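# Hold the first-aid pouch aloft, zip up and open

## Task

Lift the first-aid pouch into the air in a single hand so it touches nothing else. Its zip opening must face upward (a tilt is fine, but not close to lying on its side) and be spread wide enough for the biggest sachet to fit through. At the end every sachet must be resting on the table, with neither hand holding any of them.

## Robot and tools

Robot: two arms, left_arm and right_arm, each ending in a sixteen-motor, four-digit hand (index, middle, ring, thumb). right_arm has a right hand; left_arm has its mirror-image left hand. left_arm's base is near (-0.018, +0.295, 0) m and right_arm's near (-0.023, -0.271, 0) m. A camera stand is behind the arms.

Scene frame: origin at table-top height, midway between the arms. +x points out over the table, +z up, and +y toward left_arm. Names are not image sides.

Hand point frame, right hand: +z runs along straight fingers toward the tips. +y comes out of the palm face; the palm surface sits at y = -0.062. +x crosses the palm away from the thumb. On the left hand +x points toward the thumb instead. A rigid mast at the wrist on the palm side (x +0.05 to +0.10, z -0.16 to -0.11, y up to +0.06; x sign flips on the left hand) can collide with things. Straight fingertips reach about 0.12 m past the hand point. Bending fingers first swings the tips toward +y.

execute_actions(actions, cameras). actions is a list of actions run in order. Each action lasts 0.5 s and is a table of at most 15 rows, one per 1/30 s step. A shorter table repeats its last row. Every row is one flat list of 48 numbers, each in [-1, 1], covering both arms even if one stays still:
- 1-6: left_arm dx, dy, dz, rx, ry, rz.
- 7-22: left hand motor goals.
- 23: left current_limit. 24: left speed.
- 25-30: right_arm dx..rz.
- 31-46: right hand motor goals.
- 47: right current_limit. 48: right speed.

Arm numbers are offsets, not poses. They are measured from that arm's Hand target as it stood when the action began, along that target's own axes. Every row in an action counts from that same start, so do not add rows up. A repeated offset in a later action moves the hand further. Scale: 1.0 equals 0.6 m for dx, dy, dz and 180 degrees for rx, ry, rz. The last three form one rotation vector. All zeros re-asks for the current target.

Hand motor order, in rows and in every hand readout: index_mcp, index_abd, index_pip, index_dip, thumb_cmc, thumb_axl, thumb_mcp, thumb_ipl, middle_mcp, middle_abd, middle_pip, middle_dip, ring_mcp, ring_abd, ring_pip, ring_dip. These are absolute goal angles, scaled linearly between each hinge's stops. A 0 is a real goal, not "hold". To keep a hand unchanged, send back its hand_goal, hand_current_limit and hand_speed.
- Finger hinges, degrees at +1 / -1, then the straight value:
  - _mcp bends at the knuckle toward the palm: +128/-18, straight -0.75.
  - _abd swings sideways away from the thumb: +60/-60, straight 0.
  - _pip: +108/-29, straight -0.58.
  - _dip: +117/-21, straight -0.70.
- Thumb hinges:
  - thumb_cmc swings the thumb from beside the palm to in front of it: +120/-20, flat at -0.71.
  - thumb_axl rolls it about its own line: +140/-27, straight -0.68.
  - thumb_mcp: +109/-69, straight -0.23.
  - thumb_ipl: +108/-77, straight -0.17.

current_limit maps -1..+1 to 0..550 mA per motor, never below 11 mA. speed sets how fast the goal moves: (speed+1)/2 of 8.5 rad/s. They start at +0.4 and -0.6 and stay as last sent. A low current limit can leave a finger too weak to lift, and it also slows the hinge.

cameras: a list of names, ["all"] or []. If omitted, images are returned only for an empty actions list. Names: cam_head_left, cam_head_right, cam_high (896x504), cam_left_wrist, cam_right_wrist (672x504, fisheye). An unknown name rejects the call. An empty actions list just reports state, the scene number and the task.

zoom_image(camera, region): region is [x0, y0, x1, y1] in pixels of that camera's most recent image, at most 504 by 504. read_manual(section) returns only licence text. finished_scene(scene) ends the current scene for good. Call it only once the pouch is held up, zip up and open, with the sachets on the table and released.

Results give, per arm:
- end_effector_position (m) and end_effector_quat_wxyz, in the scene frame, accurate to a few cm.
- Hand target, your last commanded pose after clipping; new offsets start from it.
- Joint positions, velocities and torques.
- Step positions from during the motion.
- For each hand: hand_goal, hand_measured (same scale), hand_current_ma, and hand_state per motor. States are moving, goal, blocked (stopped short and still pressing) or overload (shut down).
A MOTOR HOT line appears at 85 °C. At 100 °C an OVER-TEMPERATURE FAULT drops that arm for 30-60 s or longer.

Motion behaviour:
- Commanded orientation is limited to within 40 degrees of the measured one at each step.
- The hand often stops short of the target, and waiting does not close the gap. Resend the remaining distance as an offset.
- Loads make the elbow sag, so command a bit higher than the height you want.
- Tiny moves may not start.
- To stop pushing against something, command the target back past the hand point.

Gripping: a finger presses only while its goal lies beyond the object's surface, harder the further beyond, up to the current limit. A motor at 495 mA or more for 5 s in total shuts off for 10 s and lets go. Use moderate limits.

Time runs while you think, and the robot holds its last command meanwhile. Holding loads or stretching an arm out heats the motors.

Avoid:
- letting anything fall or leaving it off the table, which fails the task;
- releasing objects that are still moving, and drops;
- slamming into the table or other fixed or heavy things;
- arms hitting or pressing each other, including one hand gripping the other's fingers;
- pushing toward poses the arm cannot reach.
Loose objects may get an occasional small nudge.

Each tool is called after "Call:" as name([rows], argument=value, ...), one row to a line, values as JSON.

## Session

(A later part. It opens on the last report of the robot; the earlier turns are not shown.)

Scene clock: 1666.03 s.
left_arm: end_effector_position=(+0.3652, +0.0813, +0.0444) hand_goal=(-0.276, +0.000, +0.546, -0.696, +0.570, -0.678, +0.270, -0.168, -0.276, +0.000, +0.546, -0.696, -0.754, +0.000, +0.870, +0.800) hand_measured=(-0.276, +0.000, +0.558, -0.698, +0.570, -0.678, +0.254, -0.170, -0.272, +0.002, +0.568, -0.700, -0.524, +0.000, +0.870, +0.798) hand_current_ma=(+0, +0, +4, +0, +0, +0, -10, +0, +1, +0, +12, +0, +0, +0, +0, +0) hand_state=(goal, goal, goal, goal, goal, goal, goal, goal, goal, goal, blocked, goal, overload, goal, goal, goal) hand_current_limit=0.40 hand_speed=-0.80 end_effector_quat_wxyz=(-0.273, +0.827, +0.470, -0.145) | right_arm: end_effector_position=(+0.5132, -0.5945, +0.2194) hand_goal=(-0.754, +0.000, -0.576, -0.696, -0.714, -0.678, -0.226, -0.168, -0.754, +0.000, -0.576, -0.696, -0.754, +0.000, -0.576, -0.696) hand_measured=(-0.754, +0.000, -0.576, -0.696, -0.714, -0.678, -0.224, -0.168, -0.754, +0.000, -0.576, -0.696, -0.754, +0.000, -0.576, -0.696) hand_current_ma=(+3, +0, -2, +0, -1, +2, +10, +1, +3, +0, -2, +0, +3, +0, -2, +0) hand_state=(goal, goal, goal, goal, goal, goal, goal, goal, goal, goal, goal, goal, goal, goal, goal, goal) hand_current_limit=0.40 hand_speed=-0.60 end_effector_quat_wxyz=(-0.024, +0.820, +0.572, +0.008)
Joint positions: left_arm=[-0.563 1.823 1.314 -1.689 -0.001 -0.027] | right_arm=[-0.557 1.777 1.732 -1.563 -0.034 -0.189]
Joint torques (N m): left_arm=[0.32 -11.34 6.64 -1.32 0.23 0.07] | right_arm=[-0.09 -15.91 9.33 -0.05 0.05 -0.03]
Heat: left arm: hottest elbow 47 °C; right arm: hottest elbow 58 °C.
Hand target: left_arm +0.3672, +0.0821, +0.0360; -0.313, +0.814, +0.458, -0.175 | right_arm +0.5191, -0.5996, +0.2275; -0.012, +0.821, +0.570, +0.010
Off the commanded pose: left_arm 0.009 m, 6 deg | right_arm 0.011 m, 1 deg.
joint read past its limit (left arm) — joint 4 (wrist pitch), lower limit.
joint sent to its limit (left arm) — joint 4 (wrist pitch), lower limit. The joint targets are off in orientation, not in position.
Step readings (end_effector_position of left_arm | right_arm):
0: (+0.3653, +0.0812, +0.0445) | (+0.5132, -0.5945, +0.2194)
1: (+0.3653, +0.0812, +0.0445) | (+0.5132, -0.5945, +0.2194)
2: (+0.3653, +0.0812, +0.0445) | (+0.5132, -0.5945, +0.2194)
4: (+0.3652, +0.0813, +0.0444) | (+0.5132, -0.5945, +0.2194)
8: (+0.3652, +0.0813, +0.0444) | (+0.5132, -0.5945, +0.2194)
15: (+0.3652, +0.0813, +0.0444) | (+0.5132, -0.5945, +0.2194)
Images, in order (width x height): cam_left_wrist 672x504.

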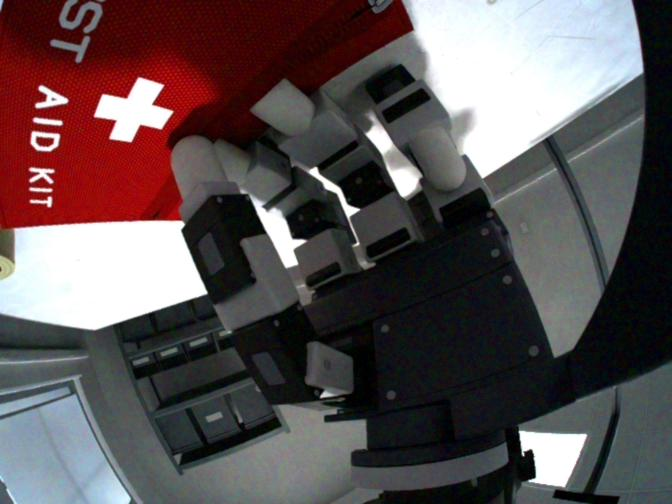

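Call:
execute_actions([
  [[0,0,0,0,0,0,-0.2,0,0.547,-0.696,0.571,-0.678,0.40,-0.168,-0.2,0,0.547,-0.696,-0.754,0,0.87,0.80,0.4,-0.8,0,0,0,0,0,0,-0.754,0,-0.576,-0.696,-0.714,-0.678,-0.226,-0.168,-0.754,0,-0.576,-0.696,-0.754,0,-0.576,-0.696,0.4,-0.6]],
], cameras=["cam_left_wrist"])

Call:
zoom_image(camera="cam_left_wrist", region=[80, 0, 400, 240])

Scene clock: 1676.07 s.
left_arm: end_effector_position=(+0.3656, +0.0820, +0.0435) hand_goal=(-0.200, +0.000, +0.546, -0.696, +0.570, -0.678, +0.400, -0.168, -0.200, +0.000, +0.546, -0.696, -0.754, +0.000, +0.870, +0.800) hand_measured=(-0.254, +0.006, +0.550, -0.708, +0.574, -0.678, +0.298, -0.198, -0.210, +0.002, +0.544, -0.700, -0.524, +0.000, +0.870, +0.798) hand_current_ma=(-65, +1, +0, -4, +1, +0, -302, -34, -4, +0, +0, +0, +0, +0, +0, +0) hand_state=(blocked, goal, goal, goal, goal, goal, blocked, blocked, goal, goal, goal, goal, overload, goal, goal, goal) hand_current_limit=0.40 hand_speed=-0.80 end_effector_quat_wxyz=(-0.275, +0.827, +0.469, -0.143) | right_arm: end_effector_position=(+0.5132, -0.5945, +0.2194) hand_goal=(-0.754, +0.000, -0.576, -0.696, -0.714, -0.678, -0.226, -0.168, -0.754, +0.000, -0.576, -0.696, -0.754, +0.000, -0.576, -0.696) hand_measured=(-0.754, +0.000, -0.576, -0.696, -0.714, -0.678, -0.224, -0.168, -0.754, +0.000, -0.576, -0.696, -0.754, +0.000, -0.576, -0.696) hand_current_ma=(+3, +0, -2, +0, -1, +2, +10, +1, +3, +0, -2, +0, +3, +0, -2, +0) hand_state=(goal, goal, goal, goal, goal, goal, goal, goal, goal, goal, goal, goal, goal, goal, goal, goal) hand_current_limit=0.40 hand_speed=-0.60 end_effector_quat_wxyz=(-0.024, +0.820, +0.572, +0.008)
Joint positions: left_arm=[-0.563 1.825 1.314 -1.689 -0.006 -0.027] | right_arm=[-0.557 1.777 1.732 -1.563 -0.034 -0.189]
Joint torques (N m): left_arm=[0.32 -11.46 6.64 -1.32 0.23 0.07] | right_arm=[-0.15 -15.85 9.36 -0.08 0.05 -0.03]
Heat: left arm: hottest elbow 46 °C; right arm: hottest elbow 58 °C.
Hand target: left_arm +0.3672, +0.0821, +0.0359; -0.313, +0.814, +0.458, -0.176 | right_arm +0.5191, -0.5996, +0.2275; -0.012, +0.821, +0.570, +0.010
Off the commanded pose: left_arm 0.008 m, 6 deg | right_arm 0.011 m, 1 deg.
joint read past its limit (left arm) — joint 4 (wrist pitch), lower limit.
joint sent to its limit (left arm) — joint 4 (wrist pitch), lower limit. The joint targets are off in orientation, not in position.
Step readings (end_effector_position of left_arm | right_arm):
0: (+0.3652, +0.0813, +0.0444) | (+0.5132, -0.5945, +0.2194)
1: (+0.3652, +0.0813, +0.0444) | (+0.5132, -0.5945, +0.2194)
2: (+0.3652, +0.0813, +0.0442) | (+0.5132, -0.5945, +0.2194)
4: (+0.3654, +0.0818, +0.0436) | (+0.5132, -0.5945, +0.2194)
8: (+0.3656, +0.0820, +0.0435) | (+0.5132, -0.5945, +0.2194)
15: (+0.3656, +0.0820, +0.0435) | (+0.5132, -0.5945, +0.2194)
Images, in order (width x height): cam_left_wrist 672x504.

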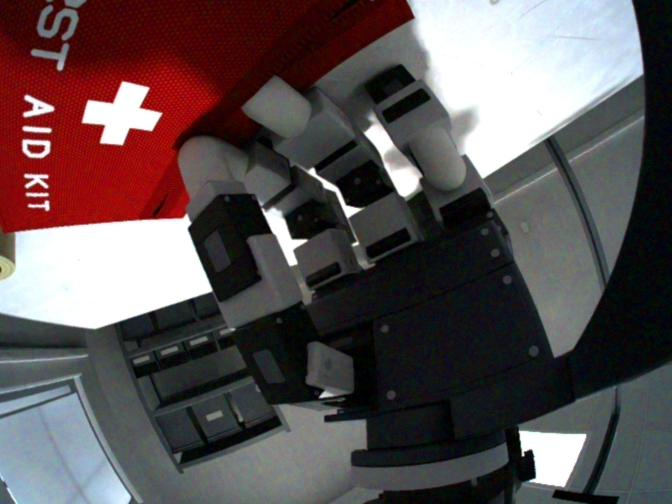

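Scaled by 1.575 from the camera's 672x504 image, which has a finer 960x720 frame.

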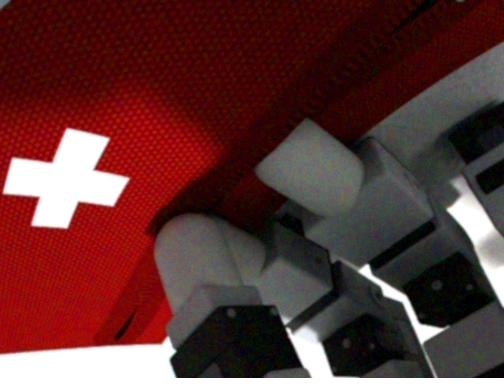

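Call:
execute_actions([
  [[0,-0.0223,-0.0247,0,0,0,-0.2,0,0.547,-0.696,0.571,-0.678,0.40,-0.168,-0.2,0,0.547,-0.696,-0.754,0,0.87,0.80,0.4,-0.8,0,0,0,0,0,0,-0.754,0,-0.576,-0.696,-0.714,-0.678,-0.226,-0.168,-0.754,0,-0.576,-0.696,-0.754,0,-0.576,-0.696,0.4,-0.6]],
  [[0,-0.0223,-0.0247,0,0,0,-0.2,0,0.547,-0.696,0.571,-0.678,0.40,-0.168,-0.2,0,0.547,-0.696,-0.754,0,0.87,0.80,0.4,-0.8,0,0,0,0,0,0,-0.754,0,-0.576,-0.696,-0.714,-0.678,-0.226,-0.168,-0.754,0,-0.576,-0.696,-0.754,0,-0.576,-0.696,0.4,-0.6]],
], cameras=["cam_left_wrist"])

Call:
zoom_image(camera="cam_left_wrist", region=[80, 0, 400, 240])

Scene clock: 1689.80 s.
left_arm: end_effector_position=(+0.3633, +0.0809, +0.0677) hand_goal=(-0.200, +0.000, +0.546, -0.696, +0.570, -0.678, +0.400, -0.168, -0.200, +0.000, +0.546, -0.696, -0.754, +0.000, +0.870, +0.800) hand_measured=(-0.254, -0.004, +0.518, -0.708, +0.586, -0.668, +0.344, -0.198, -0.206, +0.002, +0.544, -0.700, -0.524, +0.000, +0.870, +0.798) hand_current_ma=(-65, +0, -19, -4, +7, +3, -104, -34, -1, +0, +0, +0, +0, +0, +0, +0) hand_state=(blocked, goal, blocked, goal, goal, goal, blocked, blocked, goal, goal, goal, goal, overload, goal, goal, goal) hand_current_limit=0.40 hand_speed=-0.80 end_effector_quat_wxyz=(-0.250, +0.836, +0.470, -0.136) | right_arm: end_effector_position=(+0.5132, -0.5945, +0.2194) hand_goal=(-0.754, +0.000, -0.576, -0.696, -0.714, -0.678, -0.226, -0.168, -0.754, +0.000, -0.576, -0.696, -0.754, +0.000, -0.576, -0.696) hand_measured=(-0.754, +0.000, -0.576, -0.696, -0.714, -0.678, -0.224, -0.168, -0.754, +0.000, -0.576, -0.696, -0.754, +0.000, -0.576, -0.696) hand_current_ma=(+3, +0, -2, +0, -1, +2, +10, +1, +3, +0, -2, +0, +3, +0, -2, +0) hand_state=(goal, goal, goal, goal, goal, goal, goal, goal, goal, goal, goal, goal, goal, goal, goal, goal) hand_current_limit=0.40 hand_speed=-0.60 end_effector_quat_wxyz=(-0.024, +0.820, +0.572, +0.008)
Joint positions: left_arm=[-0.563 1.756 1.298 -1.689 0.002 -0.018] | right_arm=[-0.557 1.777 1.732 -1.563 -0.034 -0.189]
Joint torques (N m): left_arm=[0.15 -14.15 6.64 -1.22 0.08 0.03] | right_arm=[-0.09 -15.85 9.33 -0.06 0.05 -0.04]
Heat: left arm: hottest elbow 46 °C; right arm: hottest elbow 58 °C.
Hand target: left_arm +0.3673, +0.0822, +0.0759; -0.313, +0.813, +0.458, -0.176 | right_arm +0.5191, -0.5996, +0.2275; -0.012, +0.821, +0.570, +0.010
Off the commanded pose: left_arm 0.009 m, 9 deg | right_arm 0.011 m, 1 deg.
joint read past its limit (left arm) — joint 4 (wrist pitch), lower limit.
joint sent to its limit (left arm) — joint 4 (wrist pitch), lower limit. The joint targets are off in orientation, not in position.
Step readings (end_effector_position of left_arm | right_arm):
0: (+0.3656, +0.0820, +0.0435) | (+0.5132, -0.5945, +0.2194)
1: (+0.3656, +0.0820, +0.0435) | (+0.5132, -0.5945, +0.2194)
2: (+0.3656, +0.0820, +0.0435) | (+0.5132, -0.5945, +0.2194)
4: (+0.3657, +0.0819, +0.0442) | (+0.5132, -0.5945, +0.2194)
8: (+0.3659, +0.0818, +0.0457) | (+0.5132, -0.5945, +0.2194)
15: (+0.3648, +0.0825, +0.0460) | (+0.5132, -0.5945, +0.2194)
16: (+0.3648, +0.0825, +0.0460) | (+0.5132, -0.5945, +0.2194)
17: (+0.3646, +0.0827, +0.0465) | (+0.5132, -0.5945, +0.2194)
19: (+0.3631, +0.0826, +0.0487) | (+0.5132, -0.5945, +0.2194)
23: (+0.3623, +0.0819, +0.0592) | (+0.5132, -0.5945, +0.2194)
30: (+0.3633, +0.0809, +0.0677) | (+0.5132, -0.5945, +0.2194)
Images, in order (width x height): cam_left_wrist 672x504.

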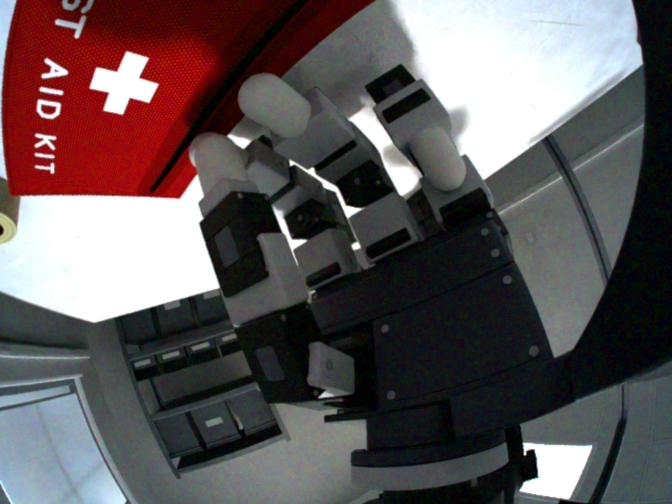

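Scaled by 1.575 from the camera's 672x504 image, which has a finer 960x720 frame.

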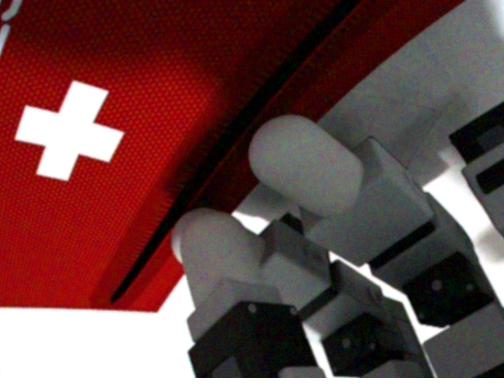

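Call:
execute_actions([
  [[0,0.0,0.0,0,0,0,-0.384,0,0.751,-0.551,0.571,-0.678,0.145,-0.168,-0.384,0,0.751,-0.551,-0.754,0,0.87,0.80,0.4,-0.6,0,0,0,0,0,0,-0.754,0,-0.576,-0.696,-0.714,-0.678,-0.226,-0.168,-0.754,0,-0.576,-0.696,-0.754,0,-0.576,-0.696,0.4,-0.6]],
  [[0,0.0614,0.068,0,0,0,-0.384,0,0.751,-0.551,0.571,-0.678,0.145,-0.168,-0.384,0,0.751,-0.551,-0.754,0,0.87,0.80,0.4,-0.6,0,0,0,0,0,0,-0.754,0,-0.576,-0.696,-0.714,-0.678,-0.226,-0.168,-0.754,0,-0.576,-0.696,-0.754,0,-0.576,-0.696,0.4,-0.6]],
  [[0,-0.0334,0.0301,0,0,0,-0.384,0,0.751,-0.551,0.571,-0.678,0.145,-0.168,-0.384,0,0.751,-0.551,-0.754,0,0.87,0.80,0.4,-0.6,0,0,0,0,0,0,-0.754,0,-0.576,-0.696,-0.714,-0.678,-0.226,-0.168,-0.754,0,-0.576,-0.696,-0.754,0,-0.576,-0.696,0.4,-0.6]],
  [[0,-0.0334,0.0301,0,0,0,-0.384,0,0.751,-0.551,0.571,-0.678,0.145,-0.168,-0.384,0,0.751,-0.551,-0.754,0,0.87,0.80,0.4,-0.6,0,0,0,0,0,0,-0.754,0,-0.576,-0.696,-0.714,-0.678,-0.226,-0.168,-0.754,0,-0.576,-0.696,-0.754,0,-0.576,-0.696,0.4,-0.6]],
], cameras=["cam_left_wrist"])

Scene clock: 1844.63 s.
left_arm: end_effector_position=(+0.3317, +0.1030, +0.0330) hand_goal=(-0.384, +0.000, +0.750, -0.552, +0.570, -0.678, +0.144, -0.168, -0.384, +0.000, +0.750, -0.552, -0.754, +0.000, +0.870, +0.800) hand_measured=(-0.354, +0.002, +0.786, -0.556, +0.572, -0.676, +0.144, -0.170, -0.344, +0.004, +0.786, -0.556, -0.424, +0.000, +0.870, +0.798) hand_current_ma=(+22, +0, +28, +0, +0, +0, +0, +0, +40, +0, +29, -1, +0, +0, +0, +0) hand_state=(blocked, goal, blocked, goal, goal, goal, goal, goal, blocked, goal, blocked, goal, overload, goal, goal, goal) hand_current_limit=0.40 hand_speed=-0.60 end_effector_quat_wxyz=(-0.301, +0.819, +0.462, -0.158) | right_arm: end_effector_position=(+0.5132, -0.5945, +0.2194) hand_goal=(-0.754, +0.000, -0.576, -0.696, -0.714, -0.678, -0.226, -0.168, -0.754, +0.000, -0.576, -0.696, -0.754, +0.000, -0.576, -0.696) hand_measured=(-0.754, +0.000, -0.576, -0.696, -0.714, -0.678, -0.224, -0.168, -0.754, +0.000, -0.576, -0.696, -0.754, +0.000, -0.576, -0.696) hand_current_ma=(+3, +0, -2, +0, -1, +2, +10, +1, +3, +0, -2, +0, +3, +0, -2, +0) hand_state=(goal, goal, goal, goal, goal, goal, goal, goal, goal, goal, goal, goal, goal, goal, goal, goal) hand_current_limit=0.40 hand_speed=-0.60 end_effector_quat_wxyz=(-0.024, +0.820, +0.572, +0.008)
Joint positions: left_arm=[-0.563 1.793 1.217 -1.689 -0.006 -0.022] | right_arm=[-0.557 1.777 1.732 -1.563 -0.034 -0.189]
Joint torques (N m): left_arm=[0.32 -11.22 3.6 -1.35 0.27 0.04] | right_arm=[-0.03 -15.85 9.32 -0.05 0.05 -0.03]
Heat: left arm: hottest elbow 45 °C; right arm: hottest elbow 59 °C.
Hand target: left_arm +0.3211, +0.1101, +0.0209; -0.313, +0.813, +0.458, -0.176 | right_arm +0.5191, -0.5996, +0.2275; -0.012, +0.821, +0.570, +0.010
Off the commanded pose: left_arm 0.018 m, 3 deg | right_arm 0.011 m, 1 deg.
joint read past its limit (left arm) — joint 4 (wrist pitch), lower limit.
Step readings (end_effector_position of left_arm | right_arm):
0: (+0.3633, +0.0809, +0.0677) | (+0.5132, -0.5945, +0.2194)
1: (+0.3633, +0.0809, +0.0677) | (+0.5132, -0.5945, +0.2194)
2: (+0.3633, +0.0809, +0.0677) | (+0.5132, -0.5945, +0.2194)
4: (+0.3633, +0.0809, +0.0677) | (+0.5132, -0.5945, +0.2194)
8: (+0.3634, +0.0811, +0.0677) | (+0.5132, -0.5945, +0.2194)
15: (+0.3634, +0.0811, +0.0677) | (+0.5132, -0.5945, +0.2194)
16: (+0.3634, +0.0811, +0.0677) | (+0.5132, -0.5945, +0.2194)
17: (+0.3632, +0.0810, +0.0666) | (+0.5132, -0.5945, +0.2194)
19: (+0.3622, +0.0816, +0.0597) | (+0.5132, -0.5945, +0.2194)
23: (+0.3574, +0.0847, +0.0351) | (+0.5132, -0.5945, +0.2194)
30: (+0.3594, +0.0829, +0.0360) | (+0.5132, -0.5945, +0.2194)
31: (+0.3595, +0.0832, +0.0360) | (+0.5132, -0.5945, +0.2194)
32: (+0.3595, +0.0831, +0.0360) | (+0.5132, -0.5945, +0.2194)
34: (+0.3590, +0.0835, +0.0357) | (+0.5132, -0.5945, +0.2194)
38: (+0.3570, +0.0852, +0.0352) | (+0.5132, -0.5945, +0.2194)
45: (+0.3550, +0.0870, +0.0347) | (+0.5132, -0.5945, +0.2194)
46: (+0.3549, +0.0874, +0.0347) | (+0.5132, -0.5945, +0.2194)
47: (+0.3537, +0.0881, +0.0345) | (+0.5132, -0.5945, +0.2194)
49: (+0.3476, +0.0929, +0.0341) | (+0.5132, -0.5945, +0.2194)
53: (+0.3344, +0.1013, +0.0333) | (+0.5132, -0.5945, +0.2194)
60: (+0.3318, +0.1031, +0.0330) | (+0.5132, -0.5945, +0.2194)
Images, in order (width x height): cam_left_wrist 672x504.

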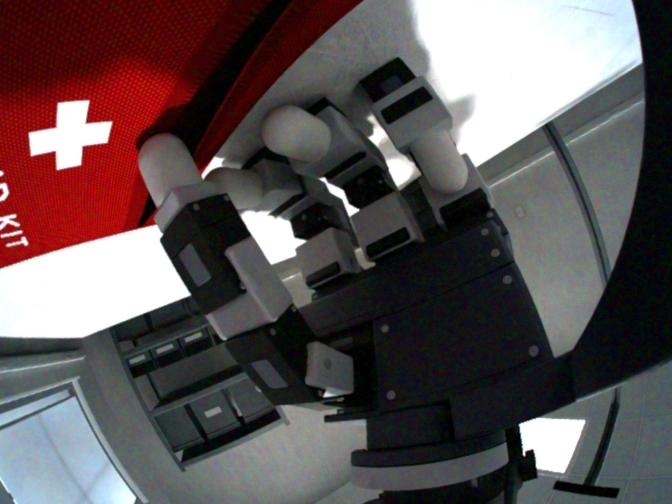

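Call:
execute_actions([
  [[0,-0.0447,-0.0495,0,0,0,-0.48,0,0.883,-0.334,0.571,-0.678,0.145,-0.168,-0.48,0,0.883,-0.334,-0.754,0,0.87,0.80,0.4,-0.6,0,0,0,0,0,0,-0.754,0,-0.576,-0.696,-0.714,-0.678,-0.226,-0.168,-0.754,0,-0.576,-0.696,-0.754,0,-0.576,-0.696,0.4,-0.6]],
  [[0,0,0,0,0,0,-0.822,0,0.883,-0.334,0.571,-0.678,0.268,-0.168,-0.822,0,0.883,-0.334,-0.754,0,0.87,0.80,0.4,-0.6,0,0,0,0,0,0,-0.754,0,-0.576,-0.696,-0.714,-0.678,-0.226,-0.168,-0.754,0,-0.576,-0.696,-0.754,0,-0.576,-0.696,0.4,-0.6]],
], cameras=["cam_left_wrist"])

Call:
zoom_image(camera="cam_left_wrist", region=[80, 0, 400, 240])

Scene clock: 1888.93 s.
left_arm: end_effector_position=(+0.3166, +0.1094, +0.0532) hand_goal=(-0.822, +0.000, +0.882, -0.334, +0.570, -0.678, +0.268, -0.168, -0.822, +0.000, +0.882, -0.334, -0.754, +0.000, +0.870, +0.800) hand_measured=(-0.810, +0.002, +0.874, -0.338, +0.572, -0.676, +0.266, -0.170, -0.812, +0.004, +0.876, -0.338, -0.422, +0.000, +0.870, +0.798) hand_current_ma=(+4, +0, -2, +0, +0, +0, +0, +0, +4, +0, -1, -1, +0, +0, +0, +0) hand_state=(goal, goal, goal, goal, goal, goal, goal, goal, goal, goal, goal, goal, overload, goal, goal, goal) hand_current_limit=0.40 hand_speed=-0.60 end_effector_quat_wxyz=(-0.283, +0.826, +0.462, -0.156) | right_arm: end_effector_position=(+0.5132, -0.5945, +0.2194) hand_goal=(-0.754, +0.000, -0.576, -0.696, -0.714, -0.678, -0.226, -0.168, -0.754, +0.000, -0.576, -0.696, -0.754, +0.000, -0.576, -0.696) hand_measured=(-0.754, +0.000, -0.576, -0.696, -0.714, -0.678, -0.224, -0.168, -0.754, +0.000, -0.576, -0.696, -0.754, +0.000, -0.576, -0.696) hand_current_ma=(+3, +0, -2, +0, -1, +2, +10, +1, +3, +0, -2, +0, +3, +0, -2, +0) hand_state=(goal, goal, goal, goal, goal, goal, goal, goal, goal, goal, goal, goal, goal, goal, goal, goal) hand_current_limit=0.40 hand_speed=-0.60 end_effector_quat_wxyz=(-0.024, +0.820, +0.572, +0.008)
Joint positions: left_arm=[-0.563 1.703 1.163 -1.689 0.005 -0.013] | right_arm=[-0.557 1.777 1.732 -1.563 -0.034 -0.189]
Joint torques (N m): left_arm=[0.09 -12.57 6.2 -1.43 0.1 -0.01] | right_arm=[0.03 -15.91 9.36 -0.09 0.05 -0.03]
Heat: left arm: hottest elbow 40 °C; right arm: hottest elbow 59 °C.
Hand target: left_arm +0.3210, +0.1101, +0.0609; -0.313, +0.813, +0.458, -0.176 | right_arm +0.5191, -0.5996, +0.2275; -0.012, +0.821, +0.570, +0.010
Off the commanded pose: left_arm 0.009 m, 4 deg | right_arm 0.011 m, 1 deg.
joint read past its limit (left arm) — joint 4 (wrist pitch), lower limit.
joint sent to its limit (left arm) — joint 4 (wrist pitch), lower limit. The joint targets are off in orientation, not in position.
Step readings (end_effector_position of left_arm | right_arm):
0: (+0.3317, +0.1030, +0.0330) | (+0.5132, -0.5945, +0.2194)
1: (+0.3316, +0.1030, +0.0332) | (+0.5132, -0.5945, +0.2194)
2: (+0.3313, +0.1032, +0.0337) | (+0.5132, -0.5945, +0.2194)
4: (+0.3251, +0.1062, +0.0349) | (+0.5132, -0.5945, +0.2194)
8: (+0.3152, +0.1113, +0.0417) | (+0.5132, -0.5945, +0.2194)
15: (+0.3169, +0.1098, +0.0533) | (+0.5132, -0.5945, +0.2194)
16: (+0.3168, +0.1096, +0.0532) | (+0.5132, -0.5945, +0.2194)
17: (+0.3168, +0.1096, +0.0532) | (+0.5132, -0.5945, +0.2194)
19: (+0.3168, +0.1096, +0.0532) | (+0.5132, -0.5945, +0.2194)
23: (+0.3166, +0.1094, +0.0532) | (+0.5132, -0.5945, +0.2194)
30: (+0.3166, +0.1094, +0.0532) | (+0.5132, -0.5945, +0.2194)
Images, in order (width x height): cam_left_wrist 672x504.

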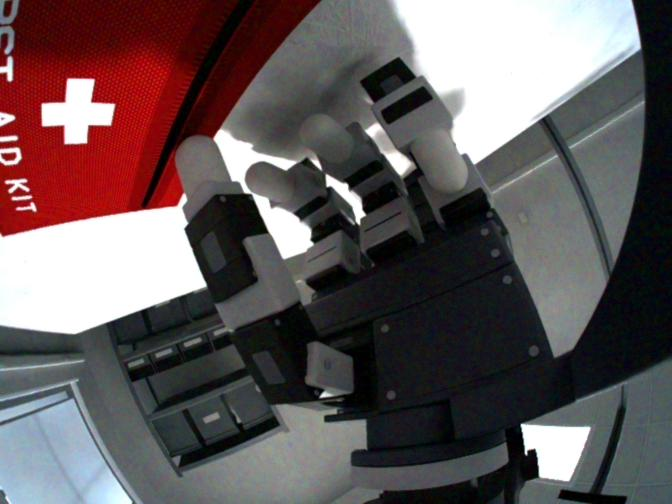

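Scaled by 1.575 from the camera's 672x504 image, which has a finer 960x720 frame.

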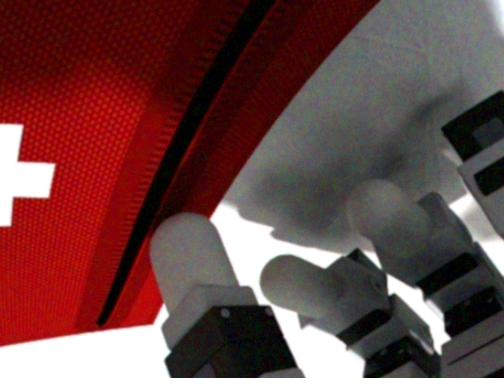

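Call:
execute_actions([
  [[-0.0333,0.0057,-0.0275,0,-0.0298,-0.033,-0.822,0,0.883,-0.334,0.571,-0.678,0.268,-0.168,-0.822,0,0.883,-0.334,-0.754,0,0.87,0.80,0.4,-0.6,0,0,0,0,0,0,-0.754,0,-0.576,-0.696,-0.714,-0.678,-0.226,-0.168,-0.754,0,-0.576,-0.696,-0.754,0,-0.576,-0.696,0.4,-0.6]],
], cameras=["cam_left_wrist"])

Call:
zoom_image(camera="cam_left_wrist", region=[80, 0, 400, 240])

Scene clock: 1916.50 s.
left_arm: end_effector_position=(+0.3094, +0.1001, +0.0550) hand_goal=(-0.822, +0.000, +0.882, -0.334, +0.570, -0.678, +0.268, -0.168, -0.822, +0.000, +0.882, -0.334, -0.754, +0.000, +0.870, +0.800) hand_measured=(-0.810, +0.002, +0.874, -0.338, +0.572, -0.676, +0.266, -0.170, -0.812, +0.002, +0.876, -0.338, -0.422, +0.000, +0.870, +0.798) hand_current_ma=(+4, +0, -2, +0, +0, +0, +0, +0, +4, +0, -1, -1, +0, +0, +0, +0) hand_state=(goal, goal, goal, goal, goal, goal, goal, goal, goal, goal, goal, goal, overload, goal, goal, goal) hand_current_limit=0.40 hand_speed=-0.60 end_effector_quat_wxyz=(-0.270, +0.792, +0.519, -0.177) | right_arm: end_effector_position=(+0.5132, -0.5945, +0.2194) hand_goal=(-0.754, +0.000, -0.576, -0.696, -0.714, -0.678, -0.226, -0.168, -0.754, +0.000, -0.576, -0.696, -0.754, +0.000, -0.576, -0.696) hand_measured=(-0.754, +0.000, -0.576, -0.696, -0.714, -0.678, -0.224, -0.168, -0.754, +0.000, -0.576, -0.696, -0.754, +0.000, -0.576, -0.696) hand_current_ma=(+3, +0, -2, +0, -1, +2, +10, +1, +3, +0, -2, +0, +3, +0, -2, +0) hand_state=(goal, goal, goal, goal, goal, goal, goal, goal, goal, goal, goal, goal, goal, goal, goal, goal) hand_current_limit=0.40 hand_speed=-0.60 end_effector_quat_wxyz=(-0.024, +0.820, +0.572, +0.008)
Joint positions: left_arm=[-0.576 1.703 1.17 -1.689 0.102 -0.131] | right_arm=[-0.557 1.777 1.732 -1.563 -0.034 -0.189]
Joint torques (N m): left_arm=[-1.49 -12.63 9.05 -1.43 0.33 -0.24] | right_arm=[0.03 -15.79 9.33 -0.08 0.05 -0.04]
Heat: left arm: hottest elbow 42 °C; right arm: hottest elbow 59 °C.
Hand target: left_arm +0.3223, +0.0860, +0.0709; -0.300, +0.780, +0.513, -0.197 | right_arm +0.5191, -0.5996, +0.2275; -0.012, +0.821, +0.570, +0.010
Off the commanded pose: left_arm 0.025 m, 4 deg | right_arm 0.011 m, 1 deg.
joint read past its limit (left arm) — joint 4 (wrist pitch), lower limit.
joint sent to its limit (left arm) — joint 4 (wrist pitch), lower limit. The joint targets are off in orientation, not in position.
Step readings (end_effector_position of left_arm | right_arm):
0: (+0.3166, +0.1094, +0.0532) | (+0.5132, -0.5945, +0.2194)
1: (+0.3166, +0.1094, +0.0532) | (+0.5132, -0.5945, +0.2194)
2: (+0.3161, +0.1091, +0.0532) | (+0.5132, -0.5945, +0.2194)
4: (+0.3119, +0.1042, +0.0528) | (+0.5132, -0.5945, +0.2194)
8: (+0.3077, +0.0998, +0.0528) | (+0.5132, -0.5945, +0.2194)
15: (+0.3090, +0.0997, +0.0545) | (+0.5132, -0.5945, +0.2194)
Images, in order (width x height): cam_left_wrist 672x504.

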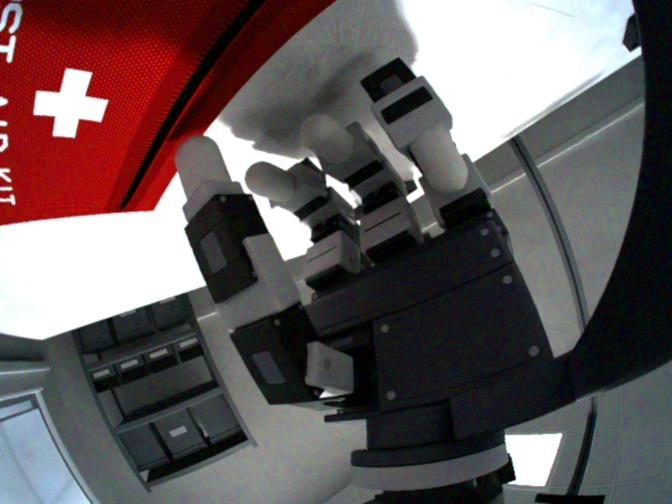

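Scaled by 1.575 from the camera's 672x504 image, which has a finer 960x720 frame.

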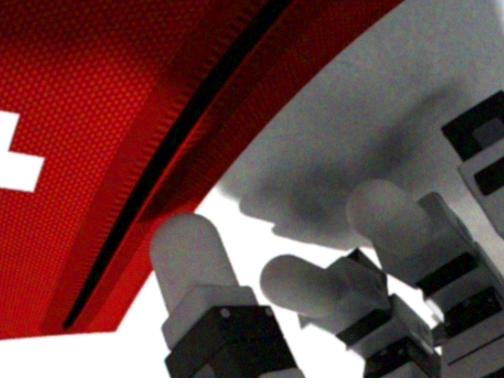

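Call:
execute_actions([
  [[-0.0172,0.017,-0.0153,0,0,0,-0.822,0,0.883,-0.334,0.571,-0.678,0.268,-0.168,-0.822,0,0.883,-0.334,-0.754,0,0.87,0.80,0.4,-0.6,0,0,0,0,0,0,-0.754,0,-0.576,-0.696,-0.714,-0.678,-0.226,-0.168,-0.754,0,-0.576,-0.696,-0.754,0,-0.576,-0.696,0.4,-0.6]],
], cameras=["cam_left_wrist"])

Call:
zoom_image(camera="cam_left_wrist", region=[80, 0, 400, 240])

Scene clock: 1928.87 s.
left_arm: end_effector_position=(+0.3205, +0.0843, +0.0618) hand_goal=(-0.822, +0.000, +0.882, -0.334, +0.570, -0.678, +0.268, -0.168, -0.822, +0.000, +0.882, -0.334, -0.754, +0.000, +0.870, +0.800) hand_measured=(-0.810, +0.002, +0.874, -0.338, +0.572, -0.676, +0.266, -0.170, -0.812, +0.002, +0.876, -0.338, -0.422, +0.000, +0.870, +0.798) hand_current_ma=(+4, +0, -2, +0, +0, +0, +0, +0, +4, +0, -1, -1, +0, +0, +0, +0) hand_state=(goal, goal, goal, goal, goal, goal, goal, goal, goal, goal, goal, goal, overload, goal, goal, goal) hand_current_limit=0.40 hand_speed=-0.60 end_effector_quat_wxyz=(-0.257, +0.796, +0.521, -0.171) | right_arm: end_effector_position=(+0.5132, -0.5945, +0.2194) hand_goal=(-0.754, +0.000, -0.576, -0.696, -0.714, -0.678, -0.226, -0.168, -0.754, +0.000, -0.576, -0.696, -0.754, +0.000, -0.576, -0.696) hand_measured=(-0.754, +0.000, -0.576, -0.696, -0.714, -0.678, -0.224, -0.168, -0.754, +0.000, -0.576, -0.696, -0.754, +0.000, -0.576, -0.696) hand_current_ma=(+3, +0, -2, +0, -1, +2, +10, +1, +3, +0, -2, +0, +3, +0, -2, +0) hand_state=(goal, goal, goal, goal, goal, goal, goal, goal, goal, goal, goal, goal, goal, goal, goal, goal) hand_current_limit=0.40 hand_speed=-0.60 end_effector_quat_wxyz=(-0.024, +0.820, +0.572, +0.008)
Joint positions: left_arm=[-0.593 1.714 1.214 -1.689 0.111 -0.148] | right_arm=[-0.557 1.777 1.732 -1.563 -0.034 -0.189]
Joint torques (N m): left_arm=[-1.79 -11.63 9.14 -1.36 0.35 -0.26] | right_arm=[-0.09 -15.97 9.33 -0.06 0.05 -0.04]
Heat: left arm: hottest elbow 44 °C; right arm: hottest elbow 59 °C.
Hand target: left_arm +0.3309, +0.0710, +0.0709; -0.300, +0.780, +0.513, -0.197 | right_arm +0.5191, -0.5996, +0.2275; -0.012, +0.821, +0.570, +0.010
Off the commanded pose: left_arm 0.019 m, 6 deg | right_arm 0.011 m, 1 deg.
joint read past its limit (left arm) — joint 4 (wrist pitch), lower limit.
joint sent to its limit (left arm) — joint 4 (wrist pitch), lower limit. The joint targets are off in orientation, not in position.
Step readings (end_effector_position of left_arm | right_arm):
0: (+0.3094, +0.1001, +0.0550) | (+0.5132, -0.5945, +0.2194)
1: (+0.3094, +0.1001, +0.0550) | (+0.5132, -0.5945, +0.2194)
2: (+0.3096, +0.0993, +0.0553) | (+0.5132, -0.5945, +0.2194)
4: (+0.3110, +0.0955, +0.0571) | (+0.5132, -0.5945, +0.2194)
8: (+0.3184, +0.0870, +0.0626) | (+0.5132, -0.5945, +0.2194)
15: (+0.3209, +0.0843, +0.0630) | (+0.5132, -0.5945, +0.2194)
Images, in order (width x height): cam_left_wrist 672x504.

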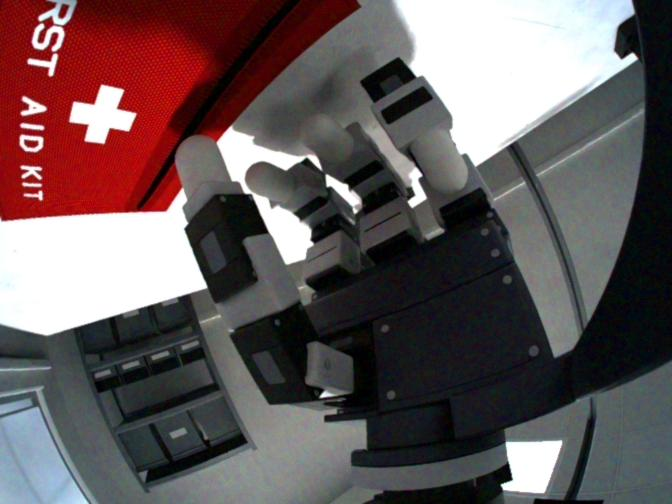

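Scaled by 1.575 from the camera's 672x504 image, which has a finer 960x720 frame.

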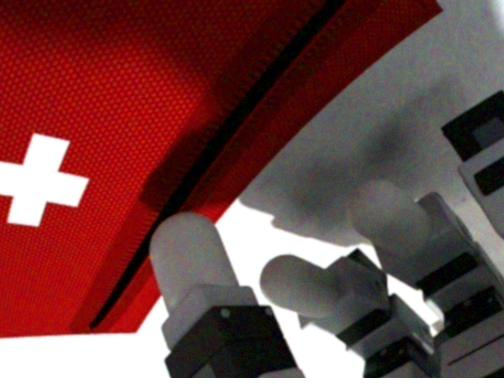

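Call:
execute_actions([
  [[0,0.0153,0.0221,0,0,0,-0.822,0,0.883,-0.334,0.571,-0.678,0.268,-0.168,-0.822,0,0.883,-0.334,-0.754,0,0.87,0.80,0.4,-0.6,0,0,0,0,0,0,-0.754,0,-0.576,-0.696,-0.714,-0.678,-0.226,-0.168,-0.754,0,-0.576,-0.696,-0.754,0,-0.576,-0.696,0.4,-0.6]],
  [[0,0.0153,0.0221,0,0,0,-0.822,0,0.883,-0.334,0.571,-0.678,0.268,-0.168,-0.822,0,0.883,-0.334,-0.754,0,0.87,0.80,0.4,-0.6,0,0,0,0,0,0,-0.754,0,-0.576,-0.696,-0.714,-0.678,-0.226,-0.168,-0.754,0,-0.576,-0.696,-0.754,0,-0.576,-0.696,0.4,-0.6]],
], cameras=["cam_left_wrist"])

Call:
zoom_image(camera="cam_left_wrist", region=[100, 60, 340, 240])

Scene clock: 1953.80 s.
left_arm: end_effector_position=(+0.3176, +0.0852, +0.0336) hand_goal=(-0.822, +0.000, +0.882, -0.334, +0.570, -0.678, +0.268, -0.168, -0.822, +0.000, +0.882, -0.334, -0.754, +0.000, +0.870, +0.800) hand_measured=(-0.814, +0.002, +0.878, -0.338, +0.572, -0.676, +0.266, -0.170, -0.822, +0.002, +0.890, -0.338, -0.422, +0.000, +0.870, +0.798) hand_current_ma=(+2, +0, -1, +0, +0, +0, +0, +0, +0, +0, +2, -1, +0, +0, +0, +0) hand_state=(goal, goal, goal, goal, goal, goal, goal, goal, goal, goal, goal, goal, overload, goal, goal, goal) hand_current_limit=0.40 hand_speed=-0.60 end_effector_quat_wxyz=(-0.287, +0.784, +0.518, -0.186) | right_arm: end_effector_position=(+0.5132, -0.5945, +0.2194) hand_goal=(-0.754, +0.000, -0.576, -0.696, -0.714, -0.678, -0.226, -0.168, -0.754, +0.000, -0.576, -0.696, -0.754, +0.000, -0.576, -0.696) hand_measured=(-0.754, +0.000, -0.576, -0.696, -0.714, -0.678, -0.224, -0.168, -0.754, +0.000, -0.576, -0.696, -0.754, +0.000, -0.576, -0.696) hand_current_ma=(+3, +0, -2, +0, -1, +2, +10, +1, +3, +0, -2, +0, +3, +0, -2, +0) hand_state=(goal, goal, goal, goal, goal, goal, goal, goal, goal, goal, goal, goal, goal, goal, goal, goal) hand_current_limit=0.40 hand_speed=-0.60 end_effector_quat_wxyz=(-0.024, +0.820, +0.572, +0.008)
Joint positions: left_arm=[-0.593 1.795 1.223 -1.689 0.117 -0.15] | right_arm=[-0.557 1.777 1.732 -1.563 -0.034 -0.189]
Joint torques (N m): left_arm=[-1.2 -11.87 8.31 -1.48 0.31 -0.11] | right_arm=[-0.09 -15.85 9.33 -0.08 0.05 -0.03]
Heat: left arm: hottest elbow 47 °C; right arm: hottest elbow 59 °C.
Hand target: left_arm +0.3270, +0.0728, +0.0389; -0.300, +0.780, +0.513, -0.197 | right_arm +0.5191, -0.5996, +0.2275; -0.012, +0.821, +0.570, +0.010
Off the commanded pose: left_arm 0.016 m, 2 deg | right_arm 0.011 m, 1 deg.
joint read past its limit (left arm) — joint 4 (wrist pitch), lower limit.
joint sent to its limit (left arm) — joint 4 (wrist pitch), lower limit. The joint targets are off in orientation, not in position.
Step readings (end_effector_position of left_arm | right_arm):
0: (+0.3205, +0.0843, +0.0618) | (+0.5132, -0.5945, +0.2194)
1: (+0.3205, +0.0843, +0.0618) | (+0.5132, -0.5945, +0.2194)
2: (+0.3203, +0.0842, +0.0612) | (+0.5132, -0.5945, +0.2194)
4: (+0.3203, +0.0842, +0.0587) | (+0.5132, -0.5945, +0.2194)
8: (+0.3189, +0.0848, +0.0492) | (+0.5132, -0.5945, +0.2194)
15: (+0.3179, +0.0854, +0.0442) | (+0.5132, -0.5945, +0.2194)
16: (+0.3179, +0.0854, +0.0442) | (+0.5132, -0.5945, +0.2194)
17: (+0.3179, +0.0855, +0.0440) | (+0.5132, -0.5945, +0.2194)
19: (+0.3182, +0.0853, +0.0424) | (+0.5132, -0.5945, +0.2194)
23: (+0.3175, +0.0854, +0.0353) | (+0.5132, -0.5945, +0.2194)
30: (+0.3176, +0.0852, +0.0336) | (+0.5132, -0.5945, +0.2194)
Images, in order (width x height): cam_left_wrist 672x504.

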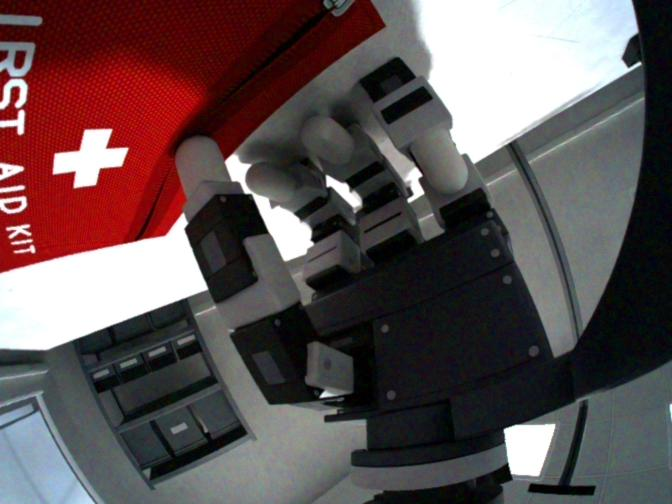

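Scaled by 2.100 from the camera's 672x504 image, which has a finer 960x720 frame.

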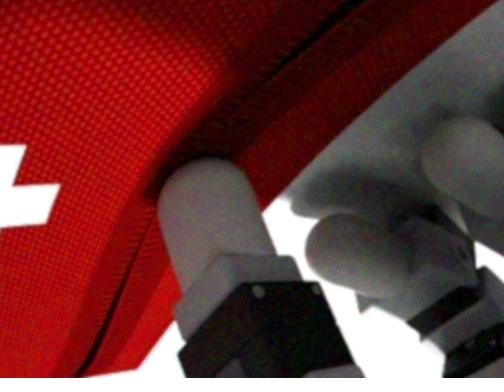

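Call:
execute_actions([
  [[0,0.0100,0.0182,0,0,0,-0.822,0,0.883,-0.334,0.571,-0.678,0.268,-0.168,-0.822,0,0.883,-0.334,-0.754,0,0.87,0.80,0.4,-0.6,0,0,0,0,0,0,-0.754,0,-0.576,-0.696,-0.714,-0.678,-0.226,-0.168,-0.754,0,-0.576,-0.696,-0.754,0,-0.576,-0.696,0.4,-0.6]],
], cameras=["cam_left_wrist"])

Call:
zoom_image(camera="cam_left_wrist", region=[100, 60, 340, 240])

Scene clock: 1960.80 s.
left_arm: end_effector_position=(+0.3181, +0.0843, +0.0323) hand_goal=(-0.822, +0.000, +0.882, -0.334, +0.570, -0.678, +0.268, -0.168, -0.822, +0.000, +0.882, -0.334, -0.754, +0.000, +0.870, +0.800) hand_measured=(-0.826, +0.002, +0.884, -0.338, +0.572, -0.676, +0.268, -0.170, -0.838, +0.002, +0.892, -0.338, -0.414, +0.000, +0.872, +0.798) hand_current_ma=(-1, +0, +0, +0, +0, +0, +0, +0, -7, +0, +3, -1, +0, +0, +0, +0) hand_state=(goal, goal, goal, goal, goal, goal, goal, goal, goal, goal, goal, goal, overload, goal, goal, goal) hand_current_limit=0.40 hand_speed=-0.60 end_effector_quat_wxyz=(-0.289, +0.780, +0.522, -0.189) | right_arm: end_effector_position=(+0.5132, -0.5945, +0.2194) hand_goal=(-0.754, +0.000, -0.576, -0.696, -0.714, -0.678, -0.226, -0.168, -0.754, +0.000, -0.576, -0.696, -0.754, +0.000, -0.576, -0.696) hand_measured=(-0.754, +0.000, -0.576, -0.696, -0.714, -0.678, -0.224, -0.168, -0.754, +0.000, -0.576, -0.696, -0.754, +0.000, -0.576, -0.696) hand_current_ma=(+3, +0, -2, +0, -1, +2, +10, +1, +3, +0, -2, +0, +3, +0, -2, +0) hand_state=(goal, goal, goal, goal, goal, goal, goal, goal, goal, goal, goal, goal, goal, goal, goal, goal) hand_current_limit=0.40 hand_speed=-0.60 end_effector_quat_wxyz=(-0.024, +0.820, +0.572, +0.008)
Joint positions: left_arm=[-0.593 1.803 1.229 -1.692 0.123 -0.157] | right_arm=[-0.557 1.777 1.732 -1.563 -0.034 -0.189]
Joint torques (N m): left_arm=[-1.26 -9.99 7.84 -1.39 0.27 -0.06] | right_arm=[-0.03 -15.97 9.32 -0.06 0.05 -0.03]
Heat: left arm: hottest elbow 46 °C; right arm: hottest elbow 59 °C.
Hand target: left_arm +0.3243, +0.0739, +0.0267; -0.300, +0.780, +0.513, -0.197 | right_arm +0.5191, -0.5996, +0.2275; -0.012, +0.821, +0.570, +0.010
Off the commanded pose: left_arm 0.013 m, 2 deg | right_arm 0.011 m, 1 deg.
joint read past its limit (left arm) — joint 4 (wrist pitch), lower limit.
joint sent to its limit (left arm) — joint 4 (wrist pitch), lower limit. The joint targets still meet the commanded pose.
Step readings (end_effector_position of left_arm | right_arm):
0: (+0.3176, +0.0852, +0.0336) | (+0.5132, -0.5945, +0.2194)
1: (+0.3176, +0.0852, +0.0336) | (+0.5132, -0.5945, +0.2194)
2: (+0.3175, +0.0852, +0.0333) | (+0.5132, -0.5945, +0.2194)
4: (+0.3176, +0.0853, +0.0329) | (+0.5132, -0.5945, +0.2194)
8: (+0.3181, +0.0844, +0.0325) | (+0.5132, -0.5945, +0.2194)
15: (+0.3181, +0.0843, +0.0323) | (+0.5132, -0.5945, +0.2194)
Images, in order (width x height): cam_left_wrist 672x504.

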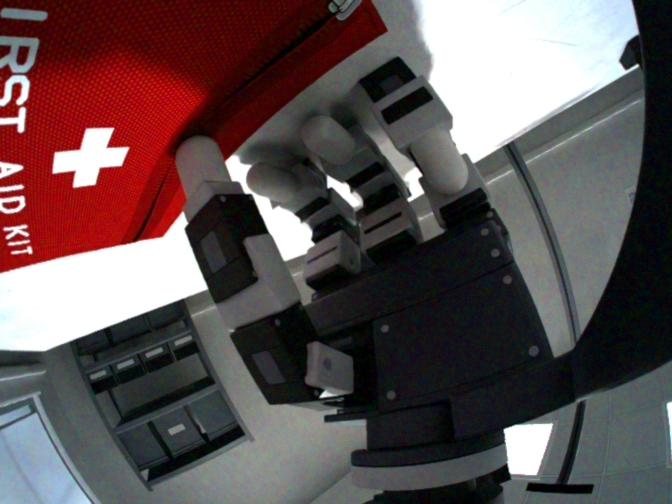

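Scaled by 2.100 from the camera's 672x504 image, which has a finer 960x720 frame.

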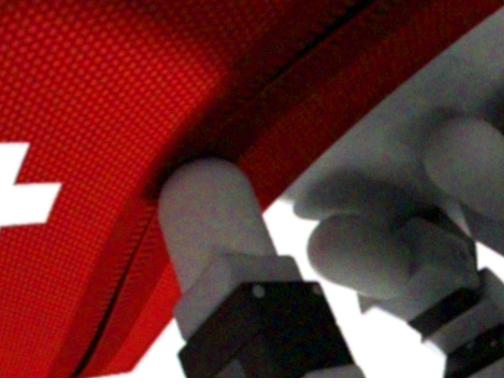

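Call:
execute_actions([
  [[0,0.0,0.0,0,0,0,-0.48,0,0.781,-0.479,0.571,-0.678,0.268,-0.168,-0.48,0,0.781,-0.479,-0.754,0,0.87,0.80,0.4,-0.7,0,0,0,0,0,0,-0.754,0,-0.576,-0.696,-0.714,-0.678,-0.226,-0.168,-0.754,0,-0.576,-0.696,-0.754,0,-0.576,-0.696,0.4,-0.6]],
  [[0,0.0,0.0,0,0,0,-0.275,0,0.635,-0.551,0.571,-0.678,0.268,-0.168,-0.275,0,0.635,-0.551,-0.754,0,0.87,0.80,0.4,-0.7,0,0,0,0,0,0,-0.754,0,-0.576,-0.696,-0.714,-0.678,-0.226,-0.168,-0.754,0,-0.576,-0.696,-0.754,0,-0.576,-0.696,0.4,-0.6]],
], cameras=["cam_left_wrist"])

Call:
zoom_image(camera="cam_left_wrist", region=[100, 60, 340, 240])

Scene clock: 1980.00 s.
left_arm: end_effector_position=(+0.3200, +0.0819, +0.0364) hand_goal=(-0.276, +0.000, +0.634, -0.552, +0.570, -0.678, +0.268, -0.168, -0.276, +0.000, +0.634, -0.552, -0.754, +0.000, +0.870, +0.800) hand_measured=(-0.308, +0.002, +0.684, -0.558, +0.574, -0.676, +0.252, -0.176, -0.272, +0.002, +0.664, -0.550, -0.414, +0.000, +0.870, +0.798) hand_current_ma=(-24, +0, +51, -1, +0, +0, -10, -3, +1, +0, +20, +0, +0, +0, +0, +0) hand_state=(blocked, goal, blocked, goal, goal, goal, goal, goal, goal, goal, blocked, goal, overload, goal, goal, goal) hand_current_limit=0.40 hand_speed=-0.70 end_effector_quat_wxyz=(-0.283, +0.780, +0.526, -0.188) | right_arm: end_effector_position=(+0.5132, -0.5945, +0.2194) hand_goal=(-0.754, +0.000, -0.576, -0.696, -0.714, -0.678, -0.226, -0.168, -0.754, +0.000, -0.576, -0.696, -0.754, +0.000, -0.576, -0.696) hand_measured=(-0.754, +0.000, -0.576, -0.696, -0.714, -0.678, -0.224, -0.168, -0.754, +0.000, -0.576, -0.696, -0.754, +0.000, -0.576, -0.696) hand_current_ma=(+3, +0, -2, +0, -1, +2, +10, +1, +3, +0, -2, +0, +3, +0, -2, +0) hand_state=(goal, goal, goal, goal, goal, goal, goal, goal, goal, goal, goal, goal, goal, goal, goal, goal) hand_current_limit=0.40 hand_speed=-0.60 end_effector_quat_wxyz=(-0.024, +0.820, +0.572, +0.008)
Joint positions: left_arm=[-0.594 1.795 1.234 -1.692 0.129 -0.163] | right_arm=[-0.557 1.777 1.732 -1.563 -0.034 -0.189]
Joint torques (N m): left_arm=[-1.14 -9.47 7.54 -1.31 0.17 0.01] | right_arm=[-0.09 -15.91 9.35 -0.06 0.05 -0.04]
Heat: left arm: hottest elbow 45 °C; right arm: hottest elbow 60 °C.
Hand target: left_arm +0.3244, +0.0740, +0.0267; -0.300, +0.779, +0.513, -0.197 | right_arm +0.5191, -0.5996, +0.2275; -0.012, +0.821, +0.570, +0.010
Off the commanded pose: left_arm 0.013 m, 3 deg | right_arm 0.011 m, 1 deg.
joint read past its limit (left arm) — joint 4 (wrist pitch), lower limit.
joint sent to its limit (left arm) — joint 4 (wrist pitch), lower limit. The joint targets still meet the commanded pose.
Step readings (end_effector_position of left_arm | right_arm):
0: (+0.3181, +0.0843, +0.0323) | (+0.5132, -0.5945, +0.2194)
1: (+0.3181, +0.0843, +0.0323) | (+0.5132, -0.5945, +0.2194)
2: (+0.3181, +0.0843, +0.0323) | (+0.5132, -0.5945, +0.2194)
4: (+0.3194, +0.0839, +0.0335) | (+0.5132, -0.5945, +0.2194)
8: (+0.3198, +0.0824, +0.0364) | (+0.5132, -0.5945, +0.2194)
15: (+0.3194, +0.0816, +0.0365) | (+0.5132, -0.5945, +0.2194)
16: (+0.3194, +0.0817, +0.0362) | (+0.5132, -0.5945, +0.2194)
17: (+0.3194, +0.0817, +0.0362) | (+0.5132, -0.5945, +0.2194)
19: (+0.3194, +0.0817, +0.0362) | (+0.5132, -0.5945, +0.2194)
23: (+0.3198, +0.0817, +0.0364) | (+0.5132, -0.5945, +0.2194)
30: (+0.3200, +0.0819, +0.0364) | (+0.5132, -0.5945, +0.2194)
Images, in order (width x height): cam_left_wrist 672x504.

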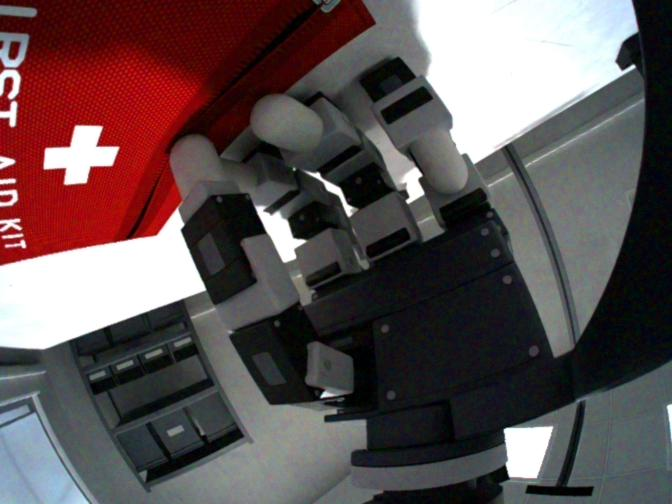

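Scaled by 2.100 from the camera's 672x504 image, which has a finer 960x720 frame.

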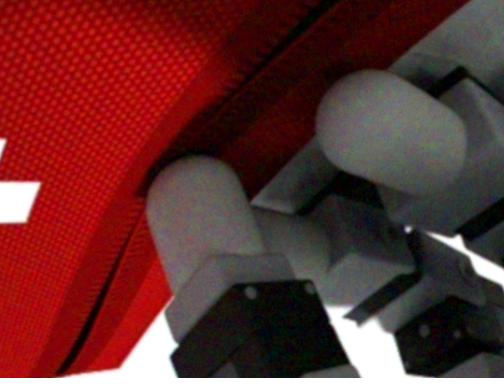

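Call:
execute_actions([
  [[0,0.0,0.0,0,0,0,-0.18,0,0.635,-0.551,0.571,-0.678,0.40,-0.168,-0.18,0,0.635,-0.551,-0.754,0,0.87,0.80,0.5,-0.7,0,0,0,0,0,0,-0.754,0,-0.576,-0.696,-0.714,-0.678,-0.226,-0.168,-0.754,0,-0.576,-0.696,-0.754,0,-0.576,-0.696,0.4,-0.6]],
  [[0,-0.0300,-0.0330,0,0,0,-0.18,0,0.635,-0.551,0.571,-0.678,0.40,-0.168,-0.18,0,0.635,-0.551,-0.754,0,0.87,0.80,0.5,-0.7,0,0,0,0,0,0,-0.754,0,-0.576,-0.696,-0.714,-0.678,-0.226,-0.168,-0.754,0,-0.576,-0.696,-0.754,0,-0.576,-0.696,0.4,-0.6]],
  [[0,-0.0300,-0.0330,0,0,0,-0.18,0,0.635,-0.551,0.571,-0.678,0.40,-0.168,-0.18,0,0.635,-0.551,-0.754,0,0.87,0.80,0.5,-0.7,0,0,0,0,0,0,-0.754,0,-0.576,-0.696,-0.714,-0.678,-0.226,-0.168,-0.754,0,-0.576,-0.696,-0.754,0,-0.576,-0.696,0.4,-0.6]],
], cameras=["cam_left_wrist"])

Call:
zoom_image(camera="cam_left_wrist", region=[100, 60, 340, 240])

Scene clock: 1991.67 s.
left_arm: end_effector_position=(+0.3245, +0.0786, +0.0741) hand_goal=(-0.180, +0.000, +0.634, -0.552, +0.570, -0.678, +0.400, -0.168, -0.180, +0.000, +0.634, -0.552, -0.754, +0.000, +0.870, +0.800) hand_measured=(-0.274, +0.002, +0.646, -0.546, +0.574, -0.676, +0.262, -0.204, -0.184, +0.002, +0.634, -0.550, -0.414, +0.000, +0.870, +0.798) hand_current_ma=(-183, +0, +3, +1, +1, +0, -412, -49, -1, +0, +0, +0, +0, +0, +0, +0) hand_state=(blocked, goal, goal, goal, goal, goal, blocked, blocked, goal, goal, goal, goal, overload, goal, goal, goal) hand_current_limit=0.50 hand_speed=-0.70 end_effector_quat_wxyz=(-0.241, +0.798, +0.526, -0.168) | right_arm: end_effector_position=(+0.5132, -0.5945, +0.2194) hand_goal=(-0.754, +0.000, -0.576, -0.696, -0.714, -0.678, -0.226, -0.168, -0.754, +0.000, -0.576, -0.696, -0.754, +0.000, -0.576, -0.696) hand_measured=(-0.754, +0.000, -0.576, -0.696, -0.714, -0.678, -0.224, -0.168, -0.754, +0.000, -0.576, -0.696, -0.754, +0.000, -0.576, -0.696) hand_current_ma=(+3, +0, -2, +0, -1, +2, +10, +1, +3, +0, -2, +0, +3, +0, -2, +0) hand_state=(goal, goal, goal, goal, goal, goal, goal, goal, goal, goal, goal, goal, goal, goal, goal, goal) hand_current_limit=0.40 hand_speed=-0.60 end_effector_quat_wxyz=(-0.024, +0.820, +0.572, +0.008)
Joint positions: left_arm=[-0.596 1.691 1.227 -1.691 0.121 -0.156] | right_arm=[-0.557 1.777 1.732 -1.563 -0.034 -0.189]
Joint torques (N m): left_arm=[-1.55 -12.75 6.8 -1.1 -0.03 -0.25] | right_arm=[-0.03 -15.85 9.35 -0.03 0.05 -0.03]
Heat: left arm: hottest elbow 44 °C; right arm: hottest elbow 60 °C.
Hand target: left_arm +0.3241, +0.0740, +0.0802; -0.300, +0.780, +0.513, -0.197 | right_arm +0.5191, -0.5996, +0.2275; -0.012, +0.821, +0.570, +0.010
Off the commanded pose: left_arm 0.008 m, 8 deg | right_arm 0.011 m, 1 deg.
joint read past its limit (left arm) — joint 4 (wrist pitch), lower limit.
joint sent to its limit (left arm) — joint 4 (wrist pitch), lower limit. The joint targets are off in orientation, not in position.
Step readings (end_effector_position of left_arm | right_arm):
0: (+0.3200, +0.0819, +0.0364) | (+0.5132, -0.5945, +0.2194)
1: (+0.3200, +0.0819, +0.0364) | (+0.5132, -0.5945, +0.2194)
2: (+0.3200, +0.0819, +0.0364) | (+0.5132, -0.5945, +0.2194)
4: (+0.3202, +0.0824, +0.0361) | (+0.5132, -0.5945, +0.2194)
8: (+0.3202, +0.0824, +0.0361) | (+0.5132, -0.5945, +0.2194)
15: (+0.3202, +0.0824, +0.0361) | (+0.5132, -0.5945, +0.2194)
16: (+0.3202, +0.0824, +0.0361) | (+0.5132, -0.5945, +0.2194)
17: (+0.3202, +0.0822, +0.0363) | (+0.5132, -0.5945, +0.2194)
19: (+0.3209, +0.0821, +0.0373) | (+0.5132, -0.5945, +0.2194)
23: (+0.3214, +0.0819, +0.0387) | (+0.5132, -0.5945, +0.2194)
30: (+0.3221, +0.0812, +0.0421) | (+0.5132, -0.5945, +0.2194)
31: (+0.3221, +0.0812, +0.0424) | (+0.5132, -0.5945, +0.2194)
32: (+0.3223, +0.0810, +0.0433) | (+0.5132, -0.5945, +0.2194)
34: (+0.3221, +0.0812, +0.0474) | (+0.5132, -0.5945, +0.2194)
38: (+0.3235, +0.0799, +0.0629) | (+0.5132, -0.5945, +0.2194)
45: (+0.3248, +0.0786, +0.0743) | (+0.5132, -0.5945, +0.2194)
Images, in order (width x height): cam_left_wrist 672x504.

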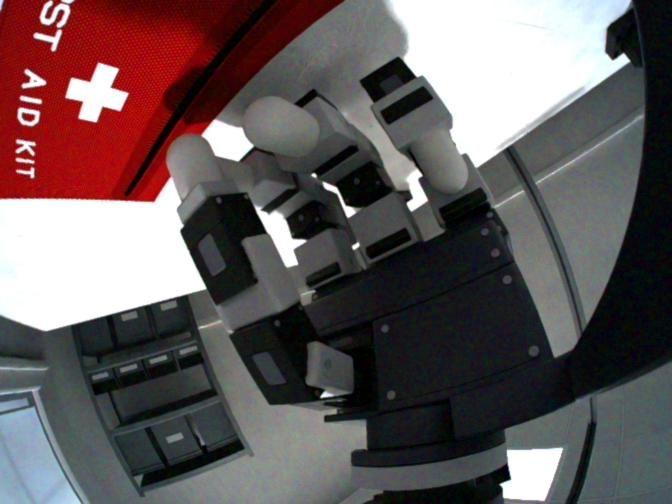

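Scaled by 2.100 from the camera's 672x504 image, which has a finer 960x720 frame.

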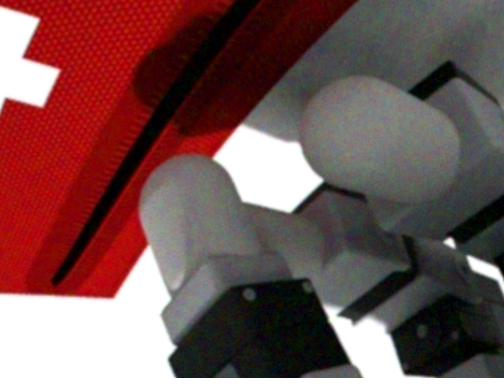

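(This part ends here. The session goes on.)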